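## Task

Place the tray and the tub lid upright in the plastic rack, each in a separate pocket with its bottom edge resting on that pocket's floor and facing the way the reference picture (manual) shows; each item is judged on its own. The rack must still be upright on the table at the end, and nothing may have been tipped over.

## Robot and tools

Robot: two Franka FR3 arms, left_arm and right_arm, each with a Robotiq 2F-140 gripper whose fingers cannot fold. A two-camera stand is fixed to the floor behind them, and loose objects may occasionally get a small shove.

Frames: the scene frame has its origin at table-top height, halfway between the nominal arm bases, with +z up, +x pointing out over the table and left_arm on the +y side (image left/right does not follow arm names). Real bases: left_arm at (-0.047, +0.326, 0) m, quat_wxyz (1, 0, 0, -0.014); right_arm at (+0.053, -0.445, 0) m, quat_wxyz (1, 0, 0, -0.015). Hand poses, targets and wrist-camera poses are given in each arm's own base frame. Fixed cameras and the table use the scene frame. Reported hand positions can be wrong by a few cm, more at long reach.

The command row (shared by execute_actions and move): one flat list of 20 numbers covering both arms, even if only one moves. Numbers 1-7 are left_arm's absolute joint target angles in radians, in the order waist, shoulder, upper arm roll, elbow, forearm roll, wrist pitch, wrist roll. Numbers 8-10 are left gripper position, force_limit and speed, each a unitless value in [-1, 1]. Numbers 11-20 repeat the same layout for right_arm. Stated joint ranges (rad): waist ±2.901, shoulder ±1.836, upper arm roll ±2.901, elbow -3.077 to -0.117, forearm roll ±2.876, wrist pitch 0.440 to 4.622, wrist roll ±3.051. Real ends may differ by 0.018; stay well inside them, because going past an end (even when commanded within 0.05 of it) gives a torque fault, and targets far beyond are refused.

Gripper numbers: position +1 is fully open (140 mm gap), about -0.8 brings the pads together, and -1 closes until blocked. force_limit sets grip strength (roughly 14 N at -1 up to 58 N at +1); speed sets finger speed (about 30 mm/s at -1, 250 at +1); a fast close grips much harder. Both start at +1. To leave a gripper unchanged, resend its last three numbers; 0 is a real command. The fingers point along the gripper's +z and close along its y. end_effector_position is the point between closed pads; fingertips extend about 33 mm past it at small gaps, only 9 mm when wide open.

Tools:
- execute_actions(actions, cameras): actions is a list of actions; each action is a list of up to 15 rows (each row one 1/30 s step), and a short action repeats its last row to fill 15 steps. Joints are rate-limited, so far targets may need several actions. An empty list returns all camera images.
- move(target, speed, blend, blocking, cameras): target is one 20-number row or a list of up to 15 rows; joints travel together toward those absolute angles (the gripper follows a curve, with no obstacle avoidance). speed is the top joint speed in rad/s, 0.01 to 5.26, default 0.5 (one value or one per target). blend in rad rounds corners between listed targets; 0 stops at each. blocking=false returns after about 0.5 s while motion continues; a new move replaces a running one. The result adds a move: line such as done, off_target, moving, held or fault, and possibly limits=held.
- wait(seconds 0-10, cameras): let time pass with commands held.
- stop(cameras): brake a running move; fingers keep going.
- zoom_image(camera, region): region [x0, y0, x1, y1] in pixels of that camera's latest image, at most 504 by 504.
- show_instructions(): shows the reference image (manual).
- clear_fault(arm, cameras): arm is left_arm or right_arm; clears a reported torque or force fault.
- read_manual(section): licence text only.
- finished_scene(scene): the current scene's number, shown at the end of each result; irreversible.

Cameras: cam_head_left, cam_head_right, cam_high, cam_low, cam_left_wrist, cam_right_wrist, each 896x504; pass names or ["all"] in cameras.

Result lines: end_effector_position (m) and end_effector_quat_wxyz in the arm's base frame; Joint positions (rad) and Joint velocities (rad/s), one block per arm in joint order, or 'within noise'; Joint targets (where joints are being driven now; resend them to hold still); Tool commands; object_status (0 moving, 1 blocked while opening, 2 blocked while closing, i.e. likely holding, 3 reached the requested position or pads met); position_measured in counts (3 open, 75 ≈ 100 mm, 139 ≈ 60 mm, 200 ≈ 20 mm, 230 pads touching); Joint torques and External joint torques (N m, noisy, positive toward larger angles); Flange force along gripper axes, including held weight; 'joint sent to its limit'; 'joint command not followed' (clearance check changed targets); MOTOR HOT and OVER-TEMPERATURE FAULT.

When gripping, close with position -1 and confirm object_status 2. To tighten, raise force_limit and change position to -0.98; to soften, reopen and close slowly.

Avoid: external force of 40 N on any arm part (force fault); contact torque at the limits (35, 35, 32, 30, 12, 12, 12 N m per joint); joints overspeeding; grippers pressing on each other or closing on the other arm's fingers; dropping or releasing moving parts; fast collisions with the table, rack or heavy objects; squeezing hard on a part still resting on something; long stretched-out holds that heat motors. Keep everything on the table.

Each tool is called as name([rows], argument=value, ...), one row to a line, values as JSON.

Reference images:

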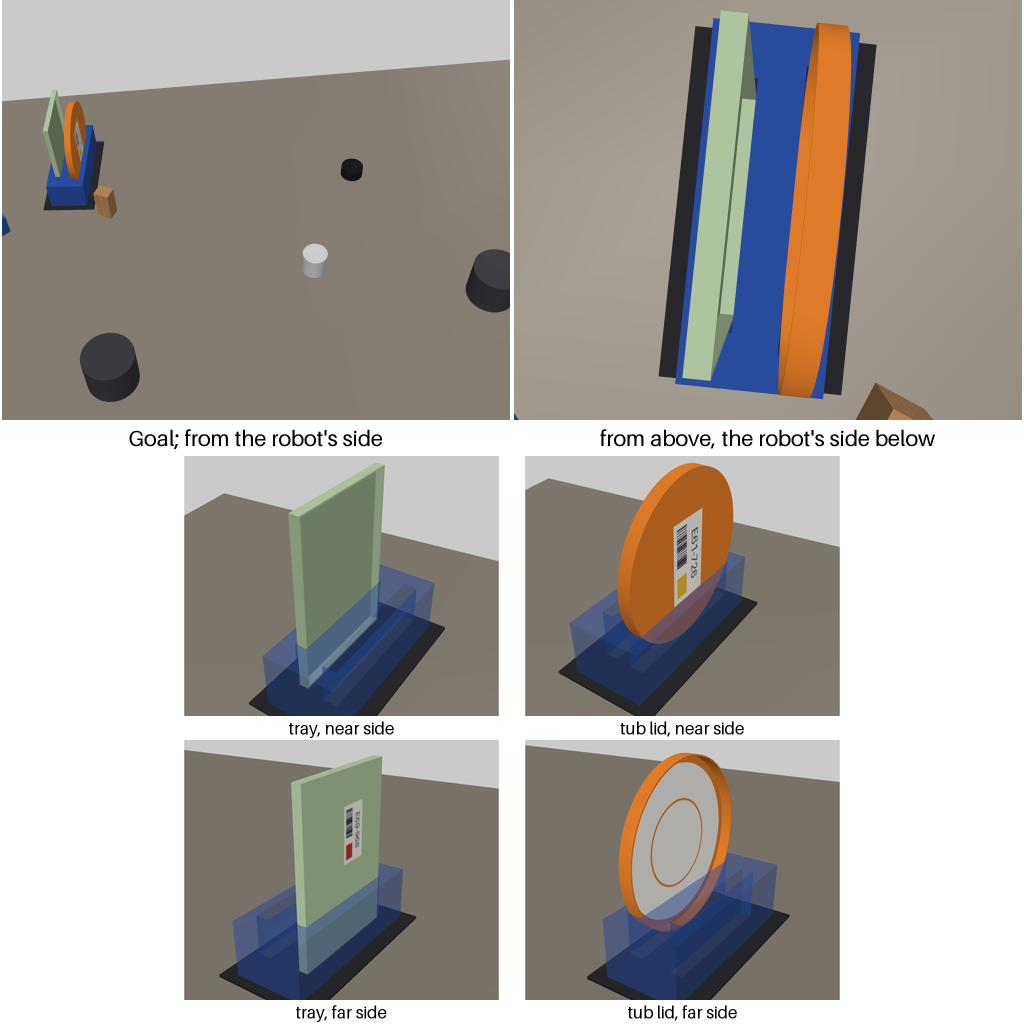

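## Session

execute_actions(actions=[])

show_instructions()

Scene clock: 0.00 s.
left_arm: end_effector_position=(+0.1509, +0.5011, +0.1868) position_measured=3 object_status=3 end_effector_quat_wxyz=(-0.026, -0.378, +0.908, +0.181) | right_arm: end_effector_position=(+0.2625, +0.1362, +0.3046) position_measured=3 object_status=3 end_effector_quat_wxyz=(+0.083, +0.948, -0.306, -0.026)
Joint positions: left_arm=[1.059 -0.183 0.097 -2.45 0.492 2.426 1.589] | right_arm=[0.491 -0.68 0.047 -2.457 -0.043 1.62 -0.416]
Joint velocities: within noise
Joint torques (N m): no reading
External joint torques (N m): no reading
Flange force (N): no reading
Joint targets: left_arm=[1.059 -0.183 0.097 -2.450 0.492 2.426 1.589] | right_arm=[0.491 -0.680 0.047 -2.457 -0.043 1.620 -0.416]
Tool commands: left_gripper/position=+1.0 left_gripper/force_limit=+1.0 left_gripper/speed=+1.0 right_gripper/position=+1.0 right_gripper/force_limit=+1.0 right_gripper/speed=+1.0
camera_calibration:
cam_left_wrist: T_world_to_cam=[[-0.685006, 0.639984, 0.348121, -0.274655], [0.727005, 0.569501, 0.383579, -0.458061], [0.047229, 0.515839, -0.855383, 0.03575], [0, 0, 0, 1]] pos_world=[0.143184, 0.418199, 0.301895]
cam_right_wrist: T_world_to_cam=[[-0.575996, -0.797251, 0.18061, 0.210815], [-0.728961, 0.600933, 0.327864, 0.0146197], [-0.369924, 0.0571906, -0.9273, 0.513501], [0, 0, 0, 1]] pos_world=[0.322043, 0.12992, 0.433301]

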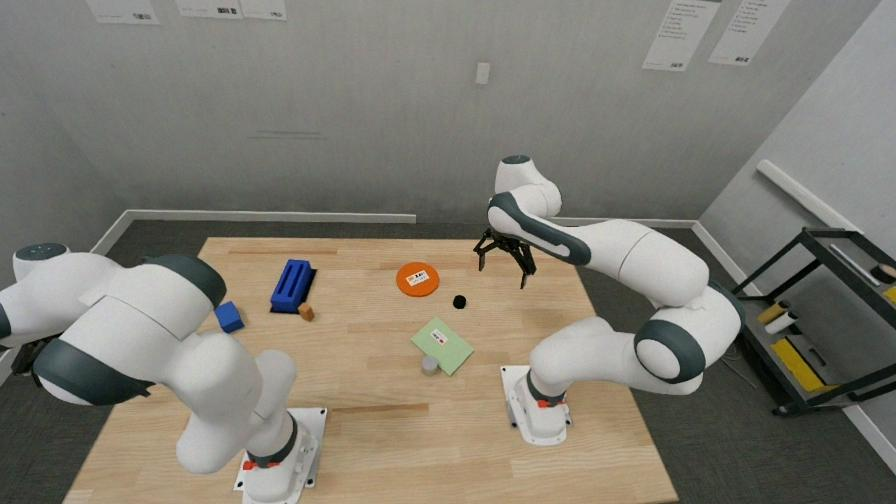

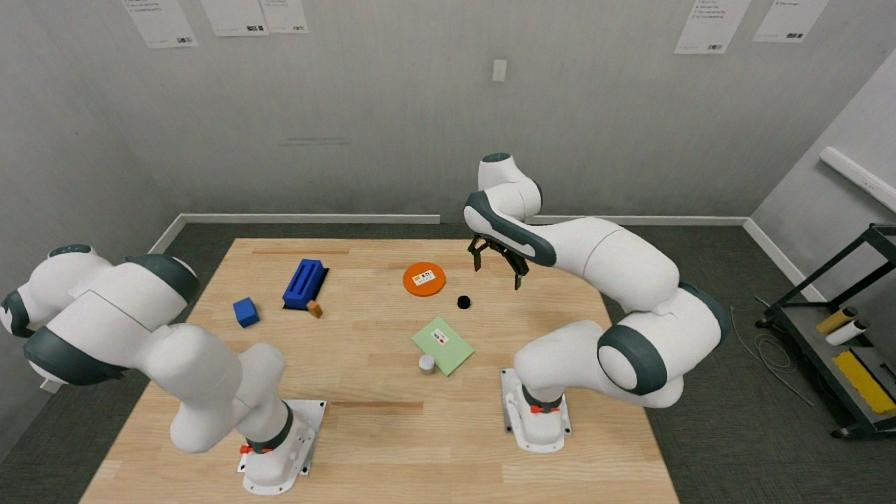

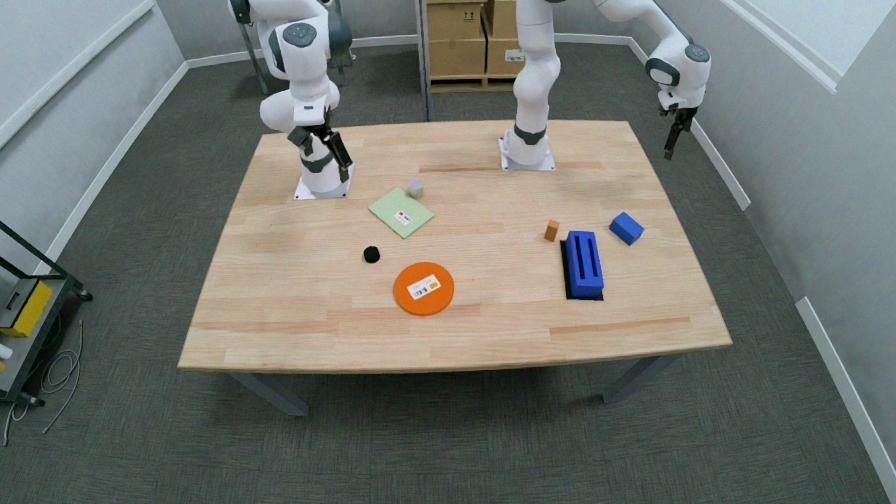

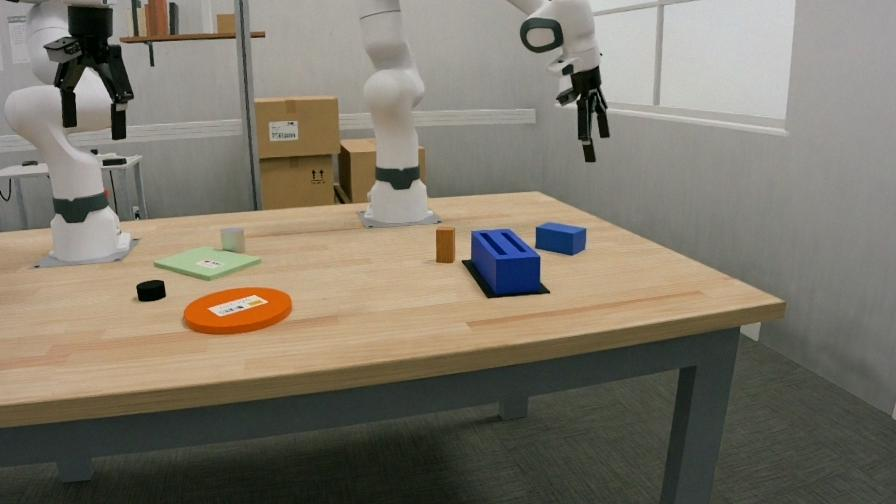

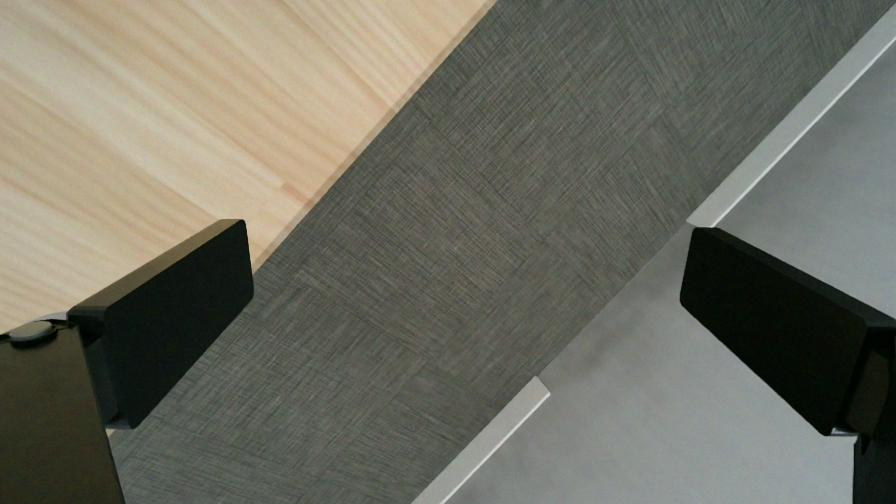

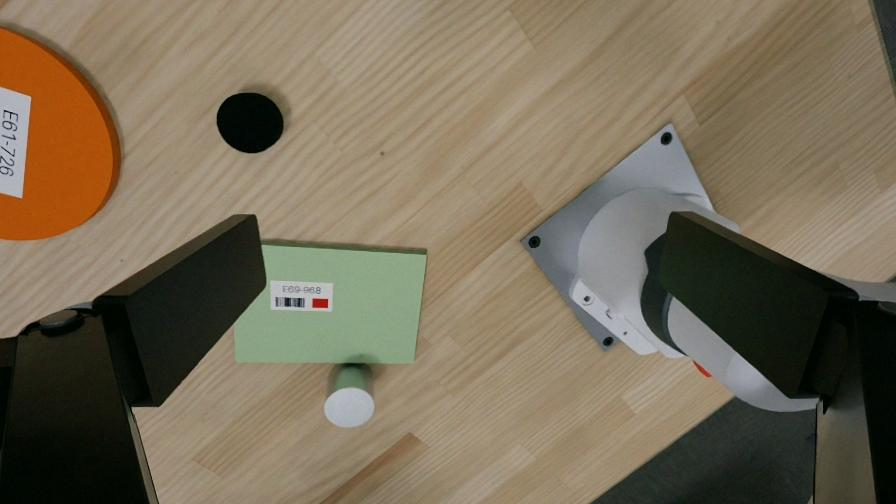

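Reference images for this scene: manual.

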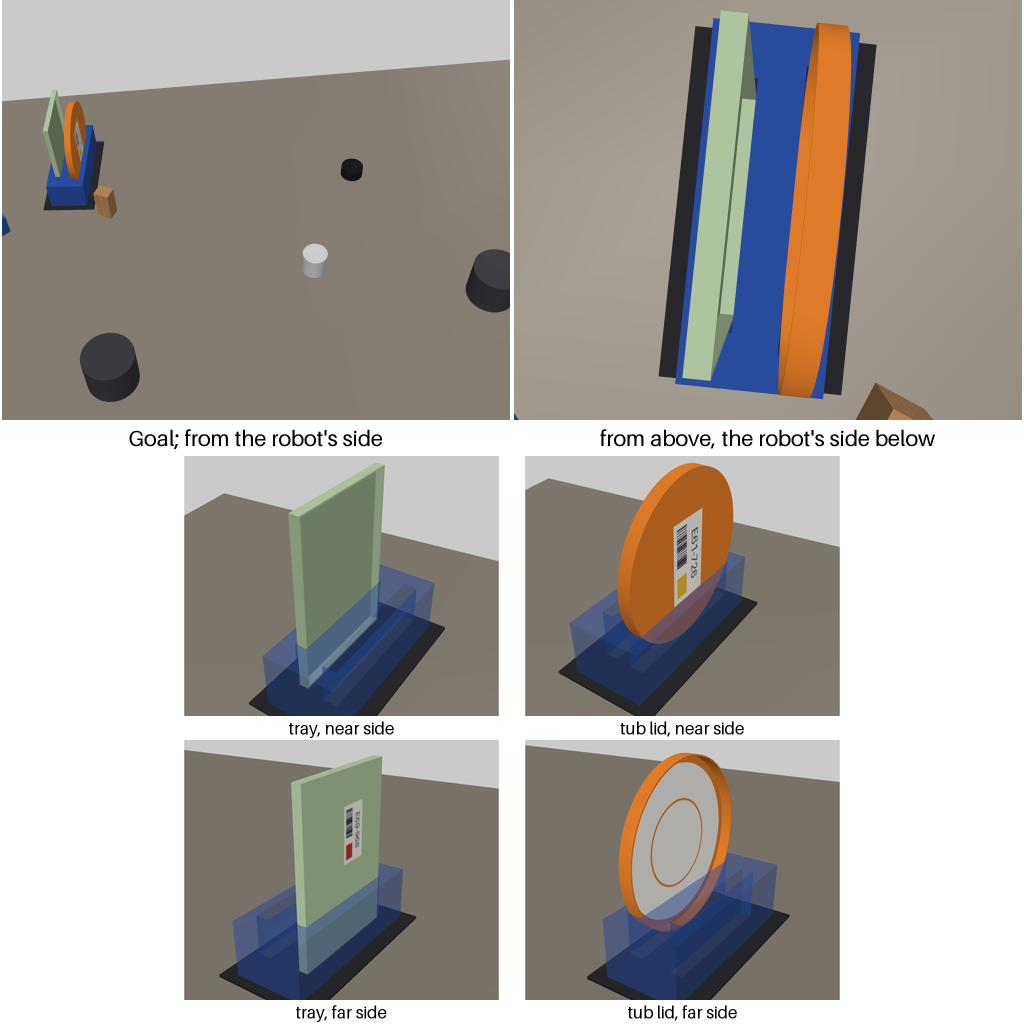

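zoom_image(camera="cam_head_left", region=[200, 240, 500, 400])

zoom_image(camera="cam_high", region=[340, 170, 660, 340])

zoom_image(camera="cam_low", region=[130, 200, 600, 350])

Scaled by 1.680 from the camera's 896x504 image, which has a finer 1280x720 frame.

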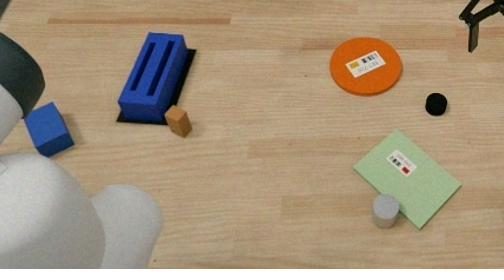

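Scaled by 1.575 from the camera's 896x504 image, which has a finer 1280x720 frame.

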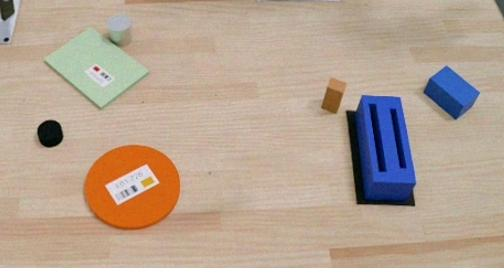

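Scaled by 1.072 from the camera's 896x504 image, which has a finer 1280x720 frame.

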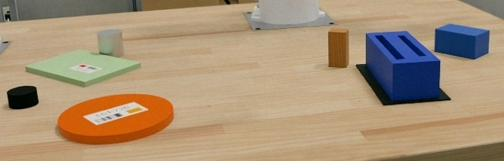

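move(target=[0.197,-0.1654,0,-1.923,0,1.7576,-1.374,1,1,1,0.7328,0.3868,0,-1.2573,0,1.6441,0.7328,1,1,1], speed=0.8, cameras=["all"])

Scene clock: 181.07 s.
left_arm: end_effector_position=(+0.5002, +0.1006, +0.3502) position_measured=3 object_status=3 end_effector_quat_wxyz=(-0.002, +1.000, -0.003, +0.001) | right_arm: end_effector_position=(+0.4998, +0.4486, +0.3309) position_measured=3 object_status=3 end_effector_quat_wxyz=(+0.001, +0.710, -0.704, +0.002)
Joint positions: left_arm=[0.198 -0.168 -0.001 -1.924 0.003 1.76 -1.369] | right_arm=[0.732 0.385 0.002 -1.258 -0.004 1.641 0.726]
Joint velocities: left_arm=[0 0 0.001 0 -0.001 0.001 -0.005] | right_arm=[within noise]
Joint torques (N m): left_arm=[0.19 -25.04 0.94 25.56 0.39 2.43 -0.07] | right_arm=[-0.58 -44.62 0.35 24.49 1.22 2.65 0.39]
External joint torques (N m): left_arm=[0.11 1.83 1 0.59 -0.47 -0.25 -0.07] | right_arm=[-0.55 0.28 0.03 -0.05 0.48 0.12 0.39]
Flange force (N): left_arm=[7.3 -2.5 -2.3] | right_arm=[-0.4 -0.5 0.3]
Joint targets: left_arm=[0.197 -0.165 0.000 -1.923 0.000 1.758 -1.374] | right_arm=[0.733 0.387 0.000 -1.257 0.000 1.644 0.733]
move: done
camera_calibration:
cam_left_wrist: T_world_to_cam=[[0.00697454, -0.999972, -0.0028828, 0.10586], [-0.949496, -0.00752682, 0.313688, 0.374599], [-0.313701, 0.000549378, -0.949522, 0.630956], [0, 0, 0, 1]] pos_world=[0.552873, 0.10833, 0.481904]
cam_right_wrist: T_world_to_cam=[[-0.999957, -0.00627738, 0.00680004, 0.506346], [-0.00366464, 0.943304, 0.331909, -0.526125], [-0.00849803, 0.33187, -0.943287, 0.309246], [0, 0, 0, 1]] pos_world=[0.507024, 0.396845, 0.46289]

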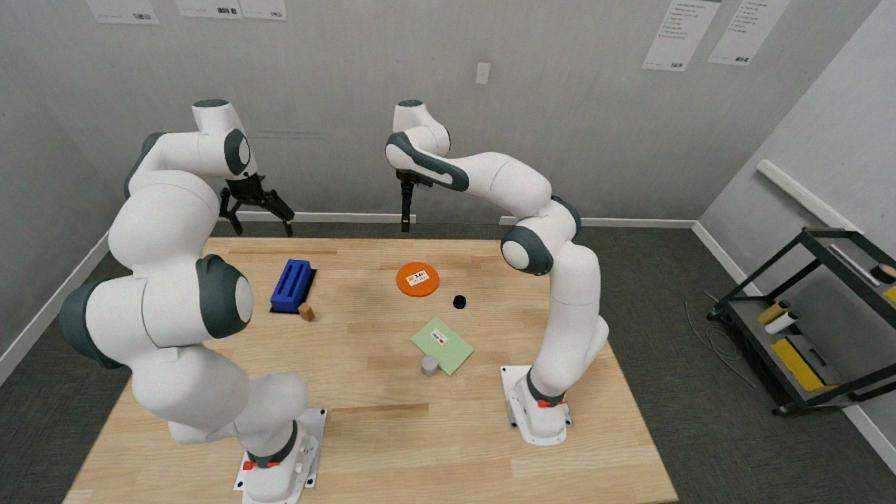

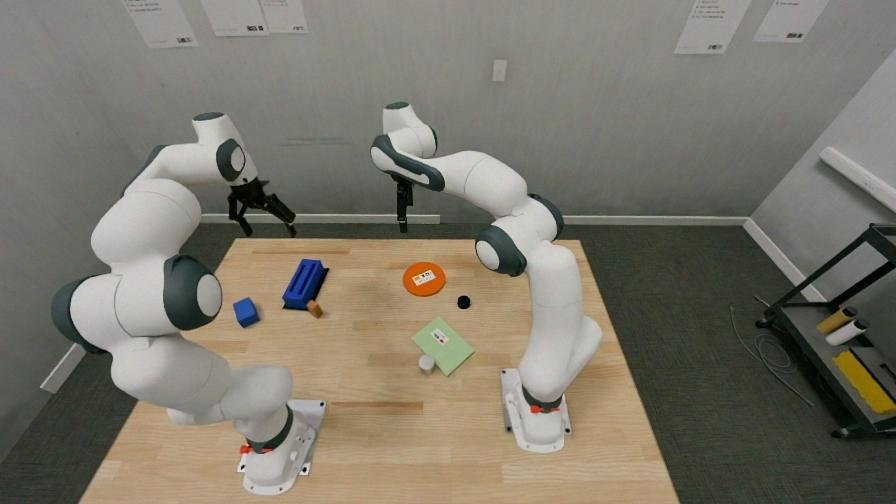

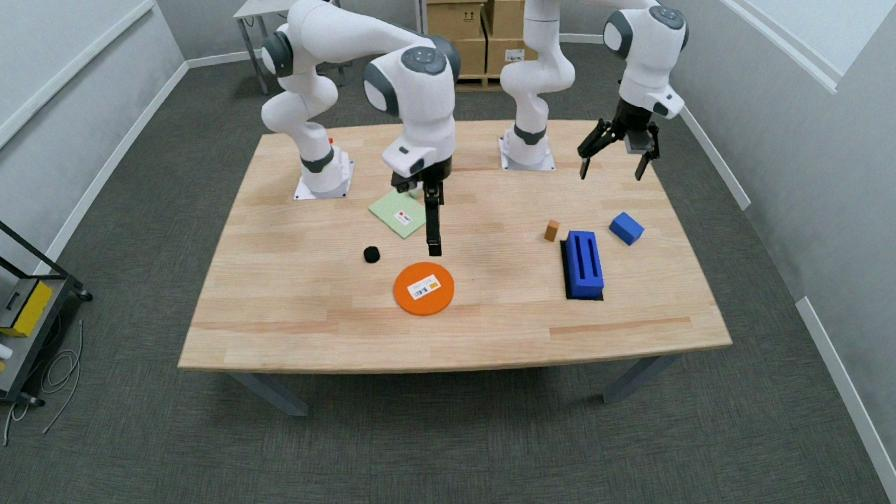

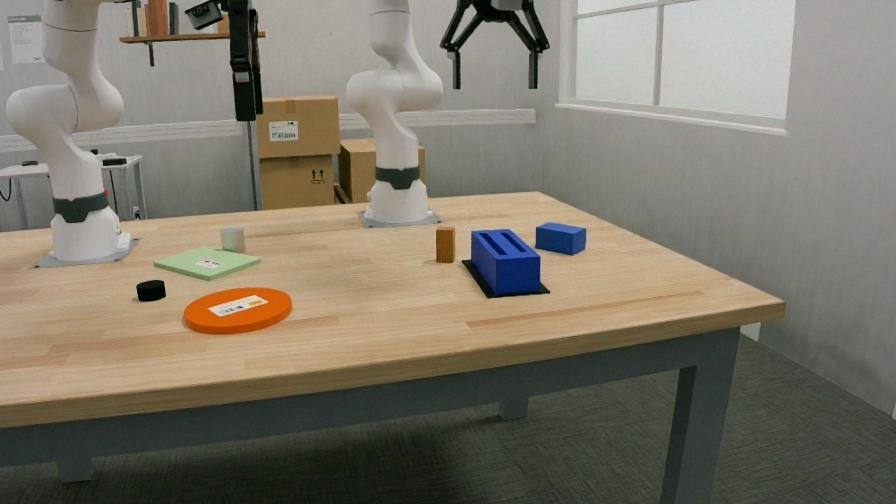

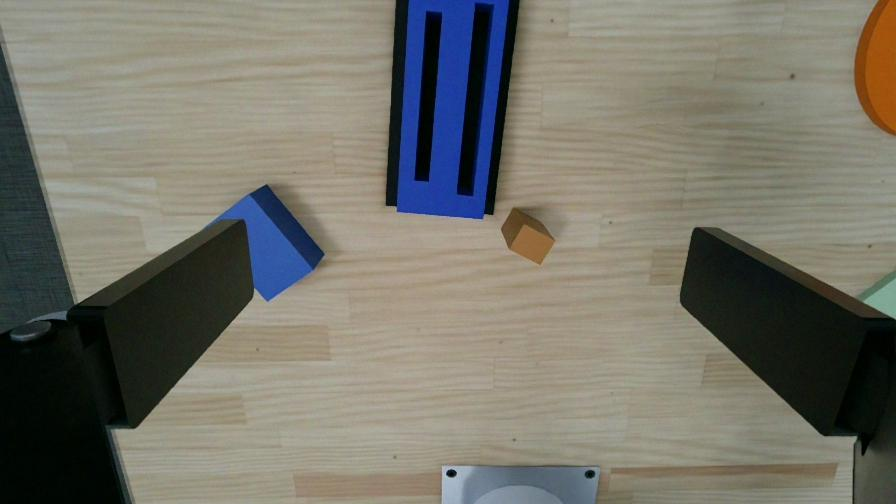

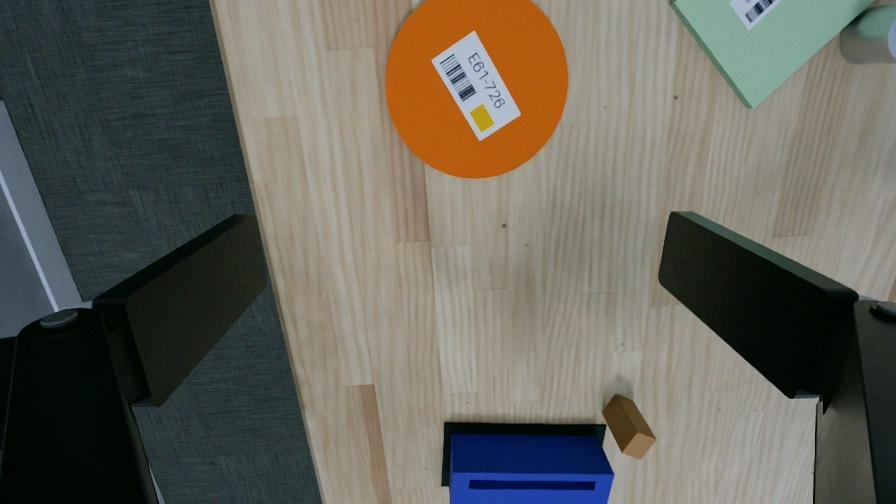

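move([
  [0.197,-0.1654,0,-1.923,0,1.7576,-1.374,1,1,1,0.8057,0.4988,0,-1.5887,0,2.0875,0.8057,0.23,-0.05,0],
  [0.197,-0.1654,0,-1.923,0,1.7576,-1.374,1,1,1,0.8057,0.6346,0,-1.6489,0,2.2835,0.8057,0.23,-0.05,0],
], speed=[0.5,0.15], cameras=["cam_right_wrist","cam_high","cam_head_right"])

Scene clock: 418.73 s.
left_arm: end_effector_position=(+0.5002, +0.1006, +0.3502) position_measured=3 object_status=3 end_effector_quat_wxyz=(-0.002, +1.000, -0.002, +0.001) | right_arm: end_effector_position=(+0.4757, +0.4942, +0.0325) position_measured=100 object_status=3 end_effector_quat_wxyz=(+0.001, +0.710, -0.704, +0.001)
Joint positions: left_arm=[0.198 -0.168 -0.001 -1.924 0.003 1.76 -1.37] | right_arm=[0.805 0.633 0.001 -1.649 -0.004 2.28 0.8]
Joint velocities: left_arm=[within noise] | right_arm=[0.001 0.001 -0.002 0 0.001 0.005 -0.001]
Joint torques (N m): left_arm=[0.14 -25.06 0.91 25.6 0.36 2.45 -0.16] | right_arm=[-0.7 -49.41 0.83 22.22 0.97 2.56 0.35]
External joint torques (N m): left_arm=[0.03 1.91 0.93 0.57 -0.5 -0.24 -0.16] | right_arm=[-0.86 0.5 0.19 -0.68 0.38 0.03 0.35]
Flange force (N): left_arm=[7.5 -2.2 -2.2] | right_arm=[1.8 1.0 0.9]
Joint targets: left_arm=[0.197 -0.165 0.000 -1.923 0.000 1.758 -1.374] | right_arm=[0.806 0.635 0.000 -1.649 0.000 2.284 0.806]
move: done
camera_calibration:
cam_right_wrist: T_world_to_cam=[[-0.999953, -0.00676217, 0.00693801, 0.484852], [-0.0040686, 0.943016, 0.332721, -0.46987], [-0.00879257, 0.332677, -0.943, 0.0121079], [0, 0, 0, 1]] pos_world=[0.483024, 0.442346, 0.16439]
Images, in order (width x height): cam_head_right 896x504, cam_high 896x504, cam_right_wrist 896x504.

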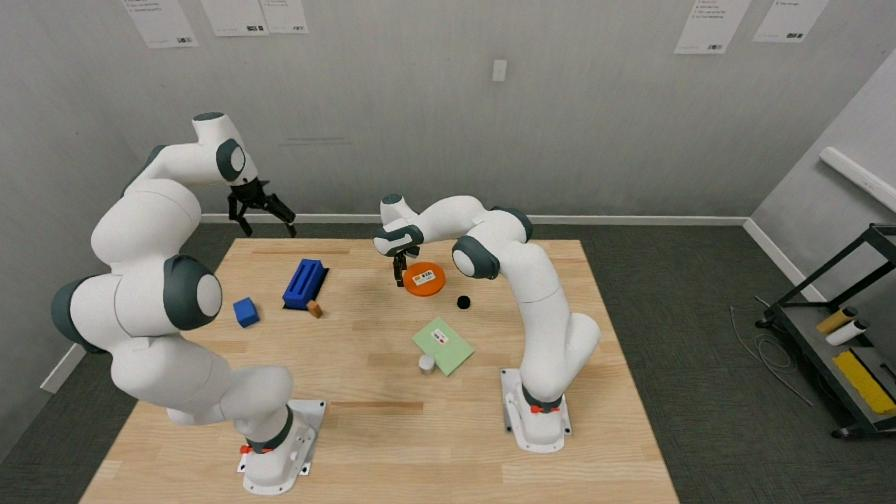

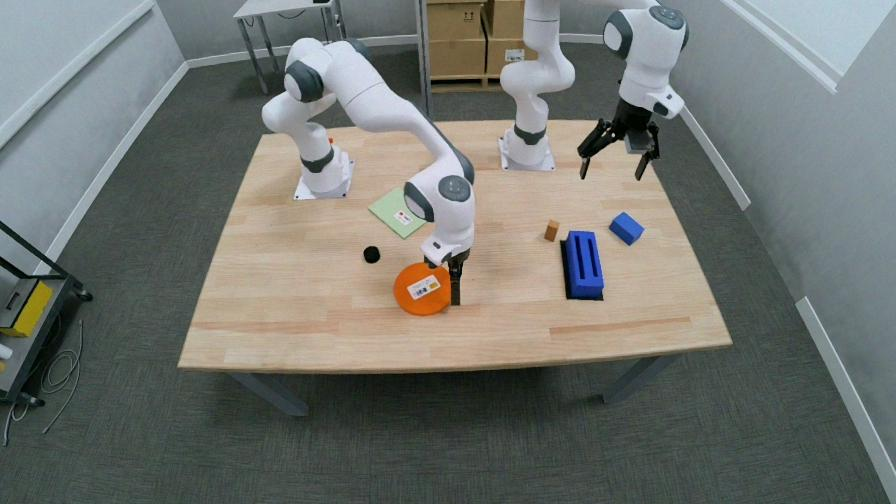

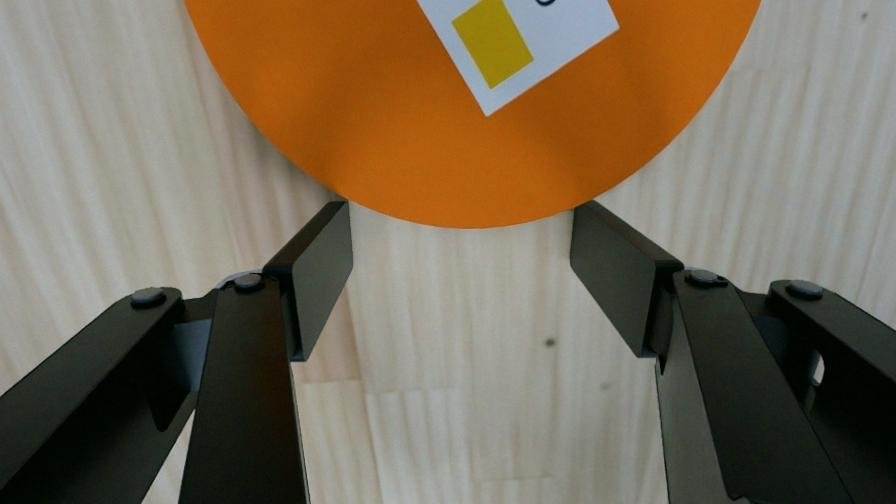

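move([
  [0.197,-0.1654,0,-1.923,0,1.7576,-1.374,1,1,1,0.7798,0.5842,0,-1.7359,0,2.3201,0.7798,0.23,-0.05,0],
  [0.197,-0.1654,0,-1.923,0,1.7576,-1.374,1,1,1,0.5992,0.4575,0,-1.9505,0,2.4080,0.5992,0.23,-0.05,0],
  [0.197,-0.1654,0,-1.923,0,1.7576,-1.374,1,1,1,0.4853,0.3581,0,-2.1147,0,2.4728,0.4853,0.23,-0.05,0],
  [0.197,-0.1654,0,-1.923,0,1.7576,-1.374,1,1,1,0.3547,0.2809,0,-2.2374,0,2.5183,0.3547,0.23,-0.05,0],
], speed=[0.08,0.2,0.2,0.2], blend=[0.02,0.02,0.02,0], cameras=["cam_right_wrist","cam_high","cam_head_right"])

Scene clock: 431.10 s.
left_arm: end_effector_position=(+0.5002, +0.1006, +0.3502) position_measured=3 object_status=3 end_effector_quat_wxyz=(-0.002, +1.000, -0.002, +0.001) | right_arm: end_effector_position=(+0.5113, +0.1891, +0.0306) position_measured=100 object_status=3 end_effector_quat_wxyz=(+0.002, +0.706, -0.709, +0.000)
Joint positions: left_arm=[0.198 -0.168 -0.001 -1.924 0.003 1.76 -1.37] | right_arm=[0.356 0.283 -0.001 -2.236 -0.004 2.516 0.363]
Joint velocities: left_arm=[within noise] | right_arm=[0 0 0.001 0.001 0 0 -0.008]
Joint torques (N m): left_arm=[0.2 -25.08 0.9 25.64 0.39 2.42 -0.16] | right_arm=[-0.87 -37.91 0.63 18.9 0.76 2.67 -0.06]
External joint torques (N m): left_arm=[0.11 1.63 0.95 0.76 -0.46 -0.24 -0.16] | right_arm=[-0.99 -0.75 0.3 -1.07 0.33 0.13 -0.06]
Flange force (N): left_arm=[7.3 -2.2 -2.7] | right_arm=[3.3 4.9 -1.1]
Joint targets: left_arm=[0.197 -0.165 0.000 -1.923 0.000 1.758 -1.374] | right_arm=[0.355 0.281 0.000 -2.237 0.000 2.518 0.355]
move: done
camera_calibration:
cam_right_wrist: T_world_to_cam=[[-0.999928, 0.00553536, 0.0106056, 0.515987], [0.00874127, 0.943303, 0.331819, -0.188048], [-0.00816751, 0.331888, -0.943283, 0.11202], [0, 0, 0, 1]] pos_world=[0.518509, 0.137352, 0.162593]
Images, in order (width x height): cam_head_right 896x504, cam_high 896x504, cam_right_wrist 896x504.

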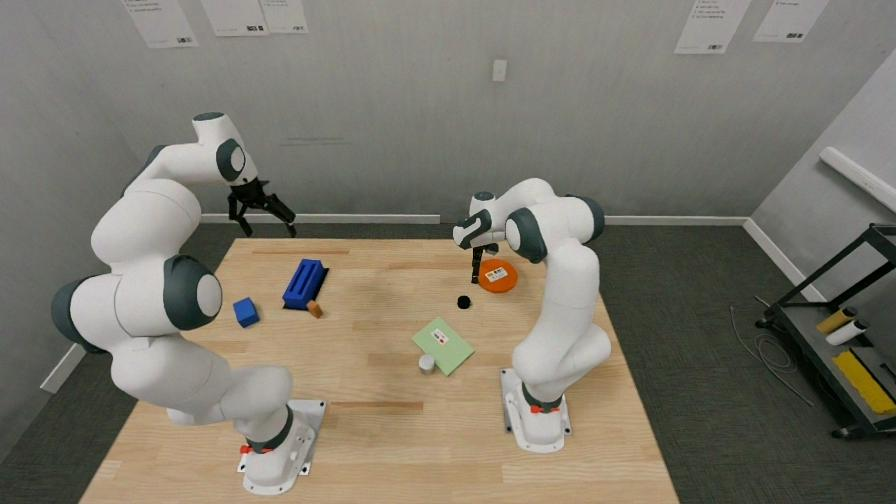

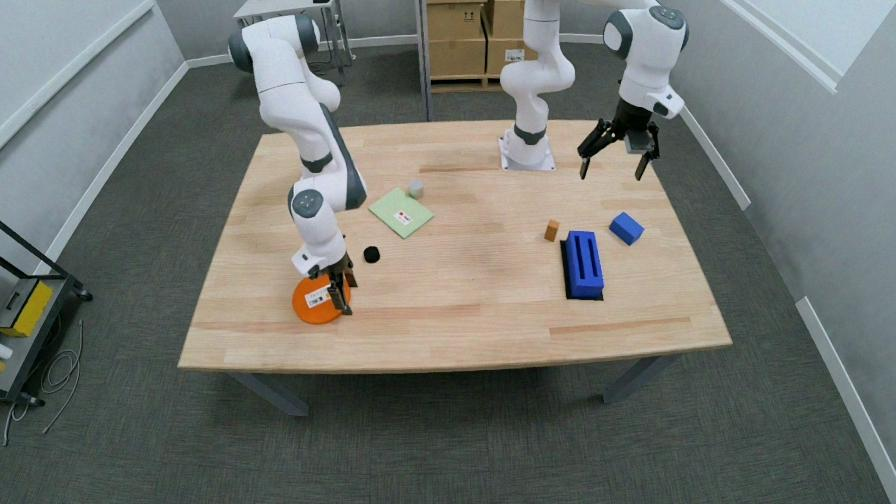

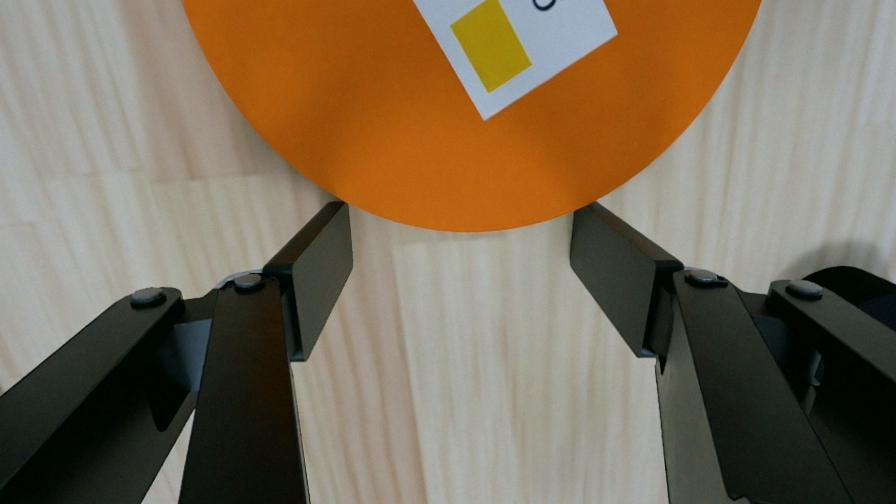

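move([
  [0.197,-0.1654,0,-1.923,0,1.7576,-1.374,1,1,1,0.1781,0.1679,0,-2.4107,0,2.5786,0.1781,0.23,-0.05,0],
  [0.197,-0.1654,0,-1.923,0,1.7576,-1.374,1,1,1,-0.0279,0.0971,0,-2.5141,0,2.6112,-0.0279,0.23,-0.05,0],
  [0.197,-0.1654,0,-1.923,0,1.7576,-1.374,1,1,1,-0.2519,0.0768,0,-2.5429,0,2.6197,-0.2519,0.23,-0.05,0],
  [0.197,-0.1654,0,-1.923,0,1.7576,-1.374,1,1,1,-0.4739,0.1108,0,-2.4947,0,2.6055,-0.4739,0.23,-0.05,0],
], speed=[0.2,0.25,0.25,0.2], blend=[0.02,0.02,0.02,0], cameras=["cam_right_wrist","cam_high","cam_head_right","cam_head_left"])

Scene clock: 443.13 s.
left_arm: end_effector_position=(+0.5002, +0.1006, +0.3502) position_measured=3 object_status=3 end_effector_quat_wxyz=(-0.002, +1.000, -0.002, +0.001) | right_arm: end_effector_position=(+0.4211, -0.2156, +0.0327) position_measured=100 object_status=3 end_effector_quat_wxyz=(+0.000, +0.706, -0.708, +0.002)
Joint positions: left_arm=[0.198 -0.168 -0.001 -1.924 0.003 1.76 -1.37] | right_arm=[-0.472 0.108 0 -2.496 -0.004 2.608 -0.466]
Joint velocities: left_arm=[within noise] | right_arm=[0 0.002 0.001 0 0 0 -0.004]
Joint torques (N m): left_arm=[0.15 -25.04 0.95 25.6 0.4 2.44 -0.15] | right_arm=[-1.23 -29.77 0.51 18.44 0.69 2.24 -0.13]
External joint torques (N m): left_arm=[0.02 1.89 0.96 0.63 -0.47 -0.23 -0.15] | right_arm=[-1.33 0.83 0.32 -0.43 0.29 -0.4 -0.13]
Flange force (N): left_arm=[7.7 -2.3 -2.4] | right_arm=[1.9 0.0 1.1]
Joint targets: left_arm=[0.197 -0.165 0.000 -1.923 0.000 1.758 -1.374] | right_arm=[-0.474 0.111 0.000 -2.495 0.000 2.606 -0.474]
move: done
camera_calibration:
cam_right_wrist: T_world_to_cam=[[-0.999979, 0.00422139, 0.00490198, 0.427927], [0.00560838, 0.943373, 0.331686, 0.195186], [-0.00322422, 0.331706, -0.943377, 0.245424], [0, 0, 0, 1]] pos_world=[0.427614, -0.267349, 0.16469]
Images, in order (width x height): cam_head_left 896x504, cam_head_right 896x504, cam_high 896x504, cam_right_wrist 896x504.

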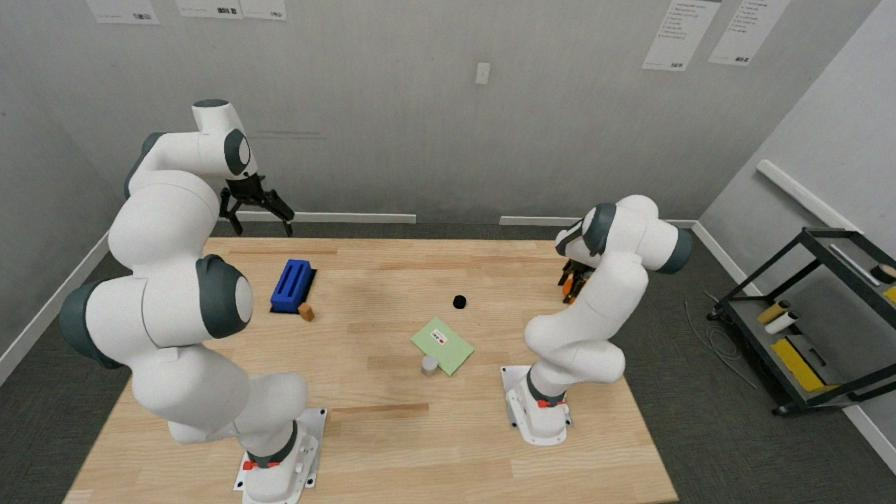

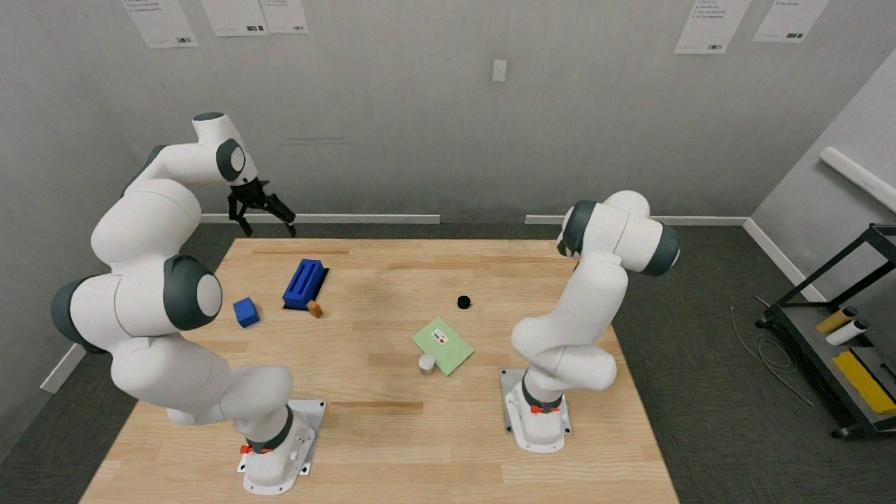

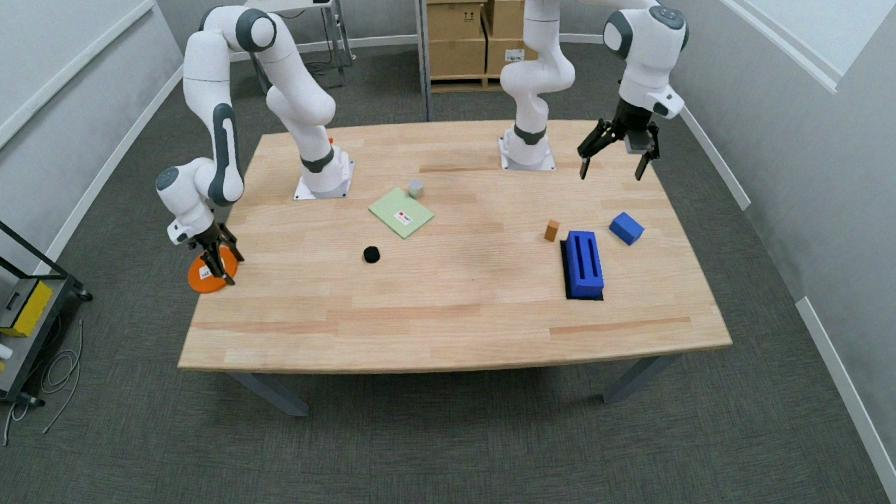

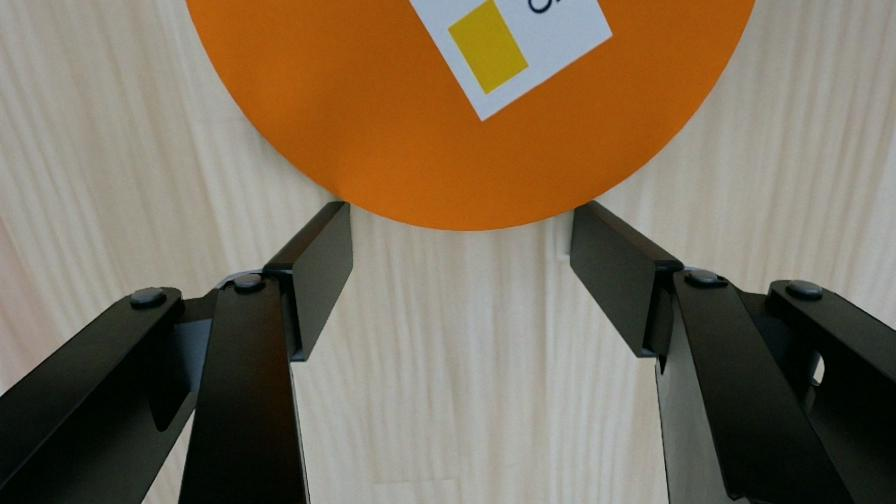

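zoom_image(camera="cam_high", region=[150, 210, 290, 310])

Scaled by 3.600 from the camera's 896x504 image, which has a finer 1280x720 frame.

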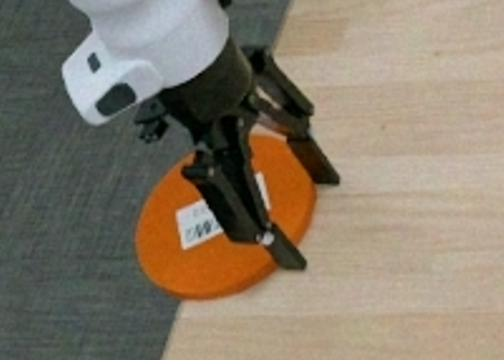

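move([
  [0.197,-0.1654,0,-1.923,0,1.7576,-1.374,1,1,1,-0.4739,-0.1561,0,-2.4003,0,2.2442,-0.4739,0.23,-0.05,0],
  [0.197,-0.1654,0,-1.923,0,1.7576,-1.374,1,1,1,-1.608,0.6841,0,-1.798,1.0785,1.2197,-2.5714,-0.08,-0.05,0],
  [0.197,-0.1654,0,-1.923,0,1.7576,-1.374,1,1,1,-1.5955,1.1286,0,-1.5213,1.0440,1.3075,-2.7208,-0.08,-0.05,0],
], speed=[0.25,0.7,0.3], cameras=["cam_right_wrist","cam_high","cam_head_left"])

Scene clock: 560.53 s.
left_arm: end_effector_position=(+0.5002, +0.1006, +0.3502) position_measured=3 object_status=3 end_effector_quat_wxyz=(-0.002, +1.000, -0.002, +0.001) | right_arm: end_effector_position=(+0.2742, -0.4375, +0.0150) position_measured=139 object_status=3 end_effector_quat_wxyz=(+0.620, -0.615, +0.346, -0.342)
Joint positions: left_arm=[0.198 -0.168 -0.001 -1.924 0.003 1.76 -1.37] | right_arm=[-1.597 1.128 -0.002 -1.522 1.048 1.305 -2.713]
Joint velocities: left_arm=[within noise] | right_arm=[-0.001 0 0 -0.001 -0.001 0 -0.007]
Joint torques (N m): left_arm=[0.21 -25.05 0.94 25.59 0.41 2.44 -0.16] | right_arm=[-0.45 -50.07 3.36 15.09 1.15 -2.09 -0.16]
External joint torques (N m): left_arm=[0.08 1.64 0.95 0.73 -0.45 -0.22 -0.16] | right_arm=[-0.27 0.49 0.53 -0.5 -0.36 0.29 -0.06]
Flange force (N): left_arm=[7.2 -2.2 -2.6] | right_arm=[-1.2 0.4 1.0]
Joint targets: left_arm=[0.197 -0.165 0.000 -1.923 0.000 1.758 -1.374] | right_arm=[-1.595 1.129 0.000 -1.521 1.044 1.308 -2.721]
move: done
camera_calibration:
cam_right_wrist: T_world_to_cam=[[-0.00877939, 0.00525039, -0.999948, 0.0257669], [-0.780704, 0.624819, 0.0101352, 0.492242], [0.62484, 0.780752, -0.00138653, 0.312024], [0, 0, 0, 1]] pos_world=[0.189556, -0.551311, 0.0212092]
Images, in order (width x height): cam_head_left 896x504, cam_high 896x504, cam_right_wrist 896x504.

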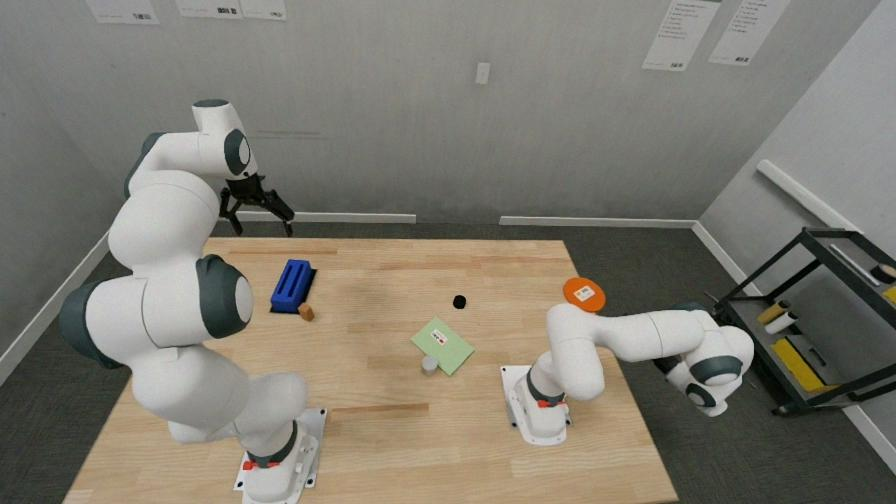

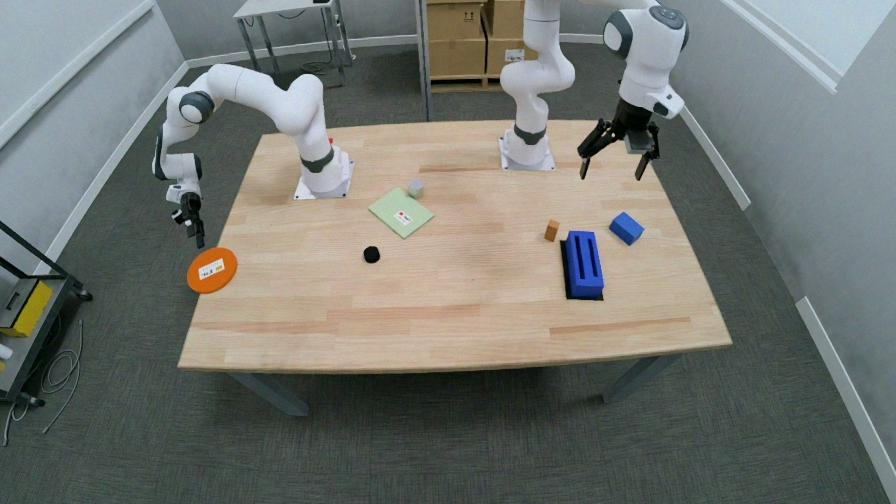

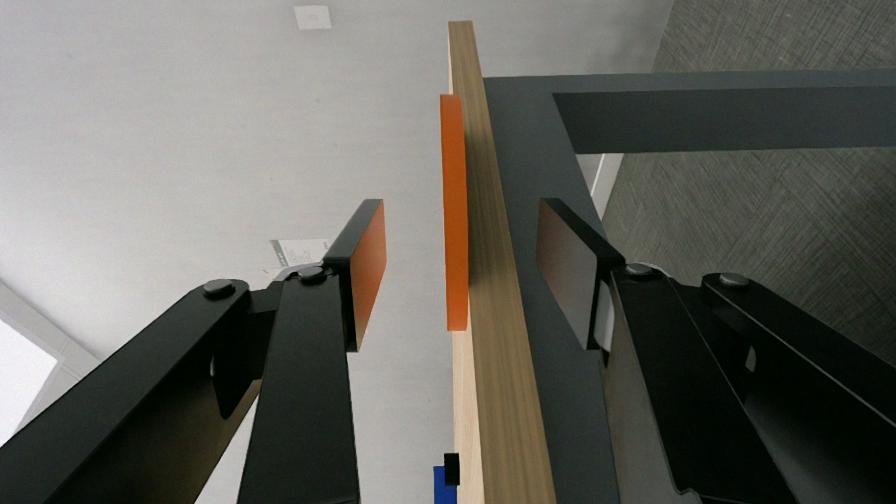

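zoom_image(camera="cam_high", region=[150, 210, 290, 310])

zoom_image(camera="cam_head_left", region=[520, 220, 660, 360])

Scaled by 3.600 from the camera's 896x504 image, which has a finer 1280x720 frame.

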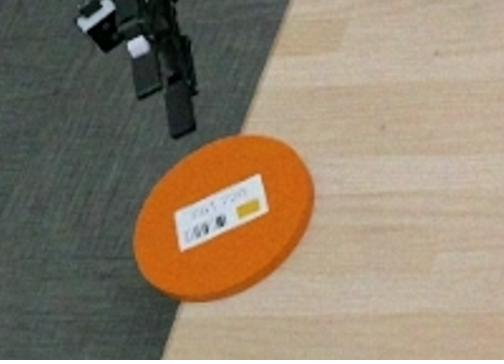

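Scaled by 3.600 from the camera's 896x504 image, which has a finer 1280x720 frame.

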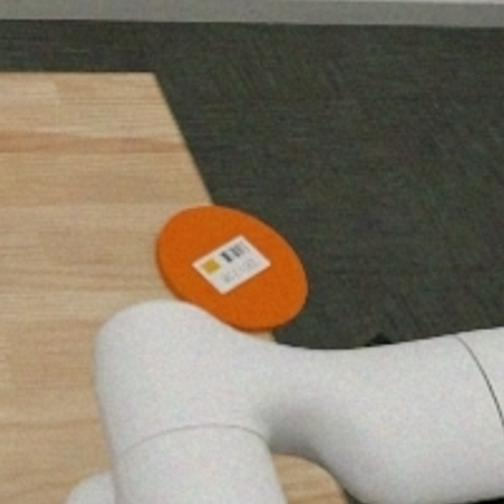

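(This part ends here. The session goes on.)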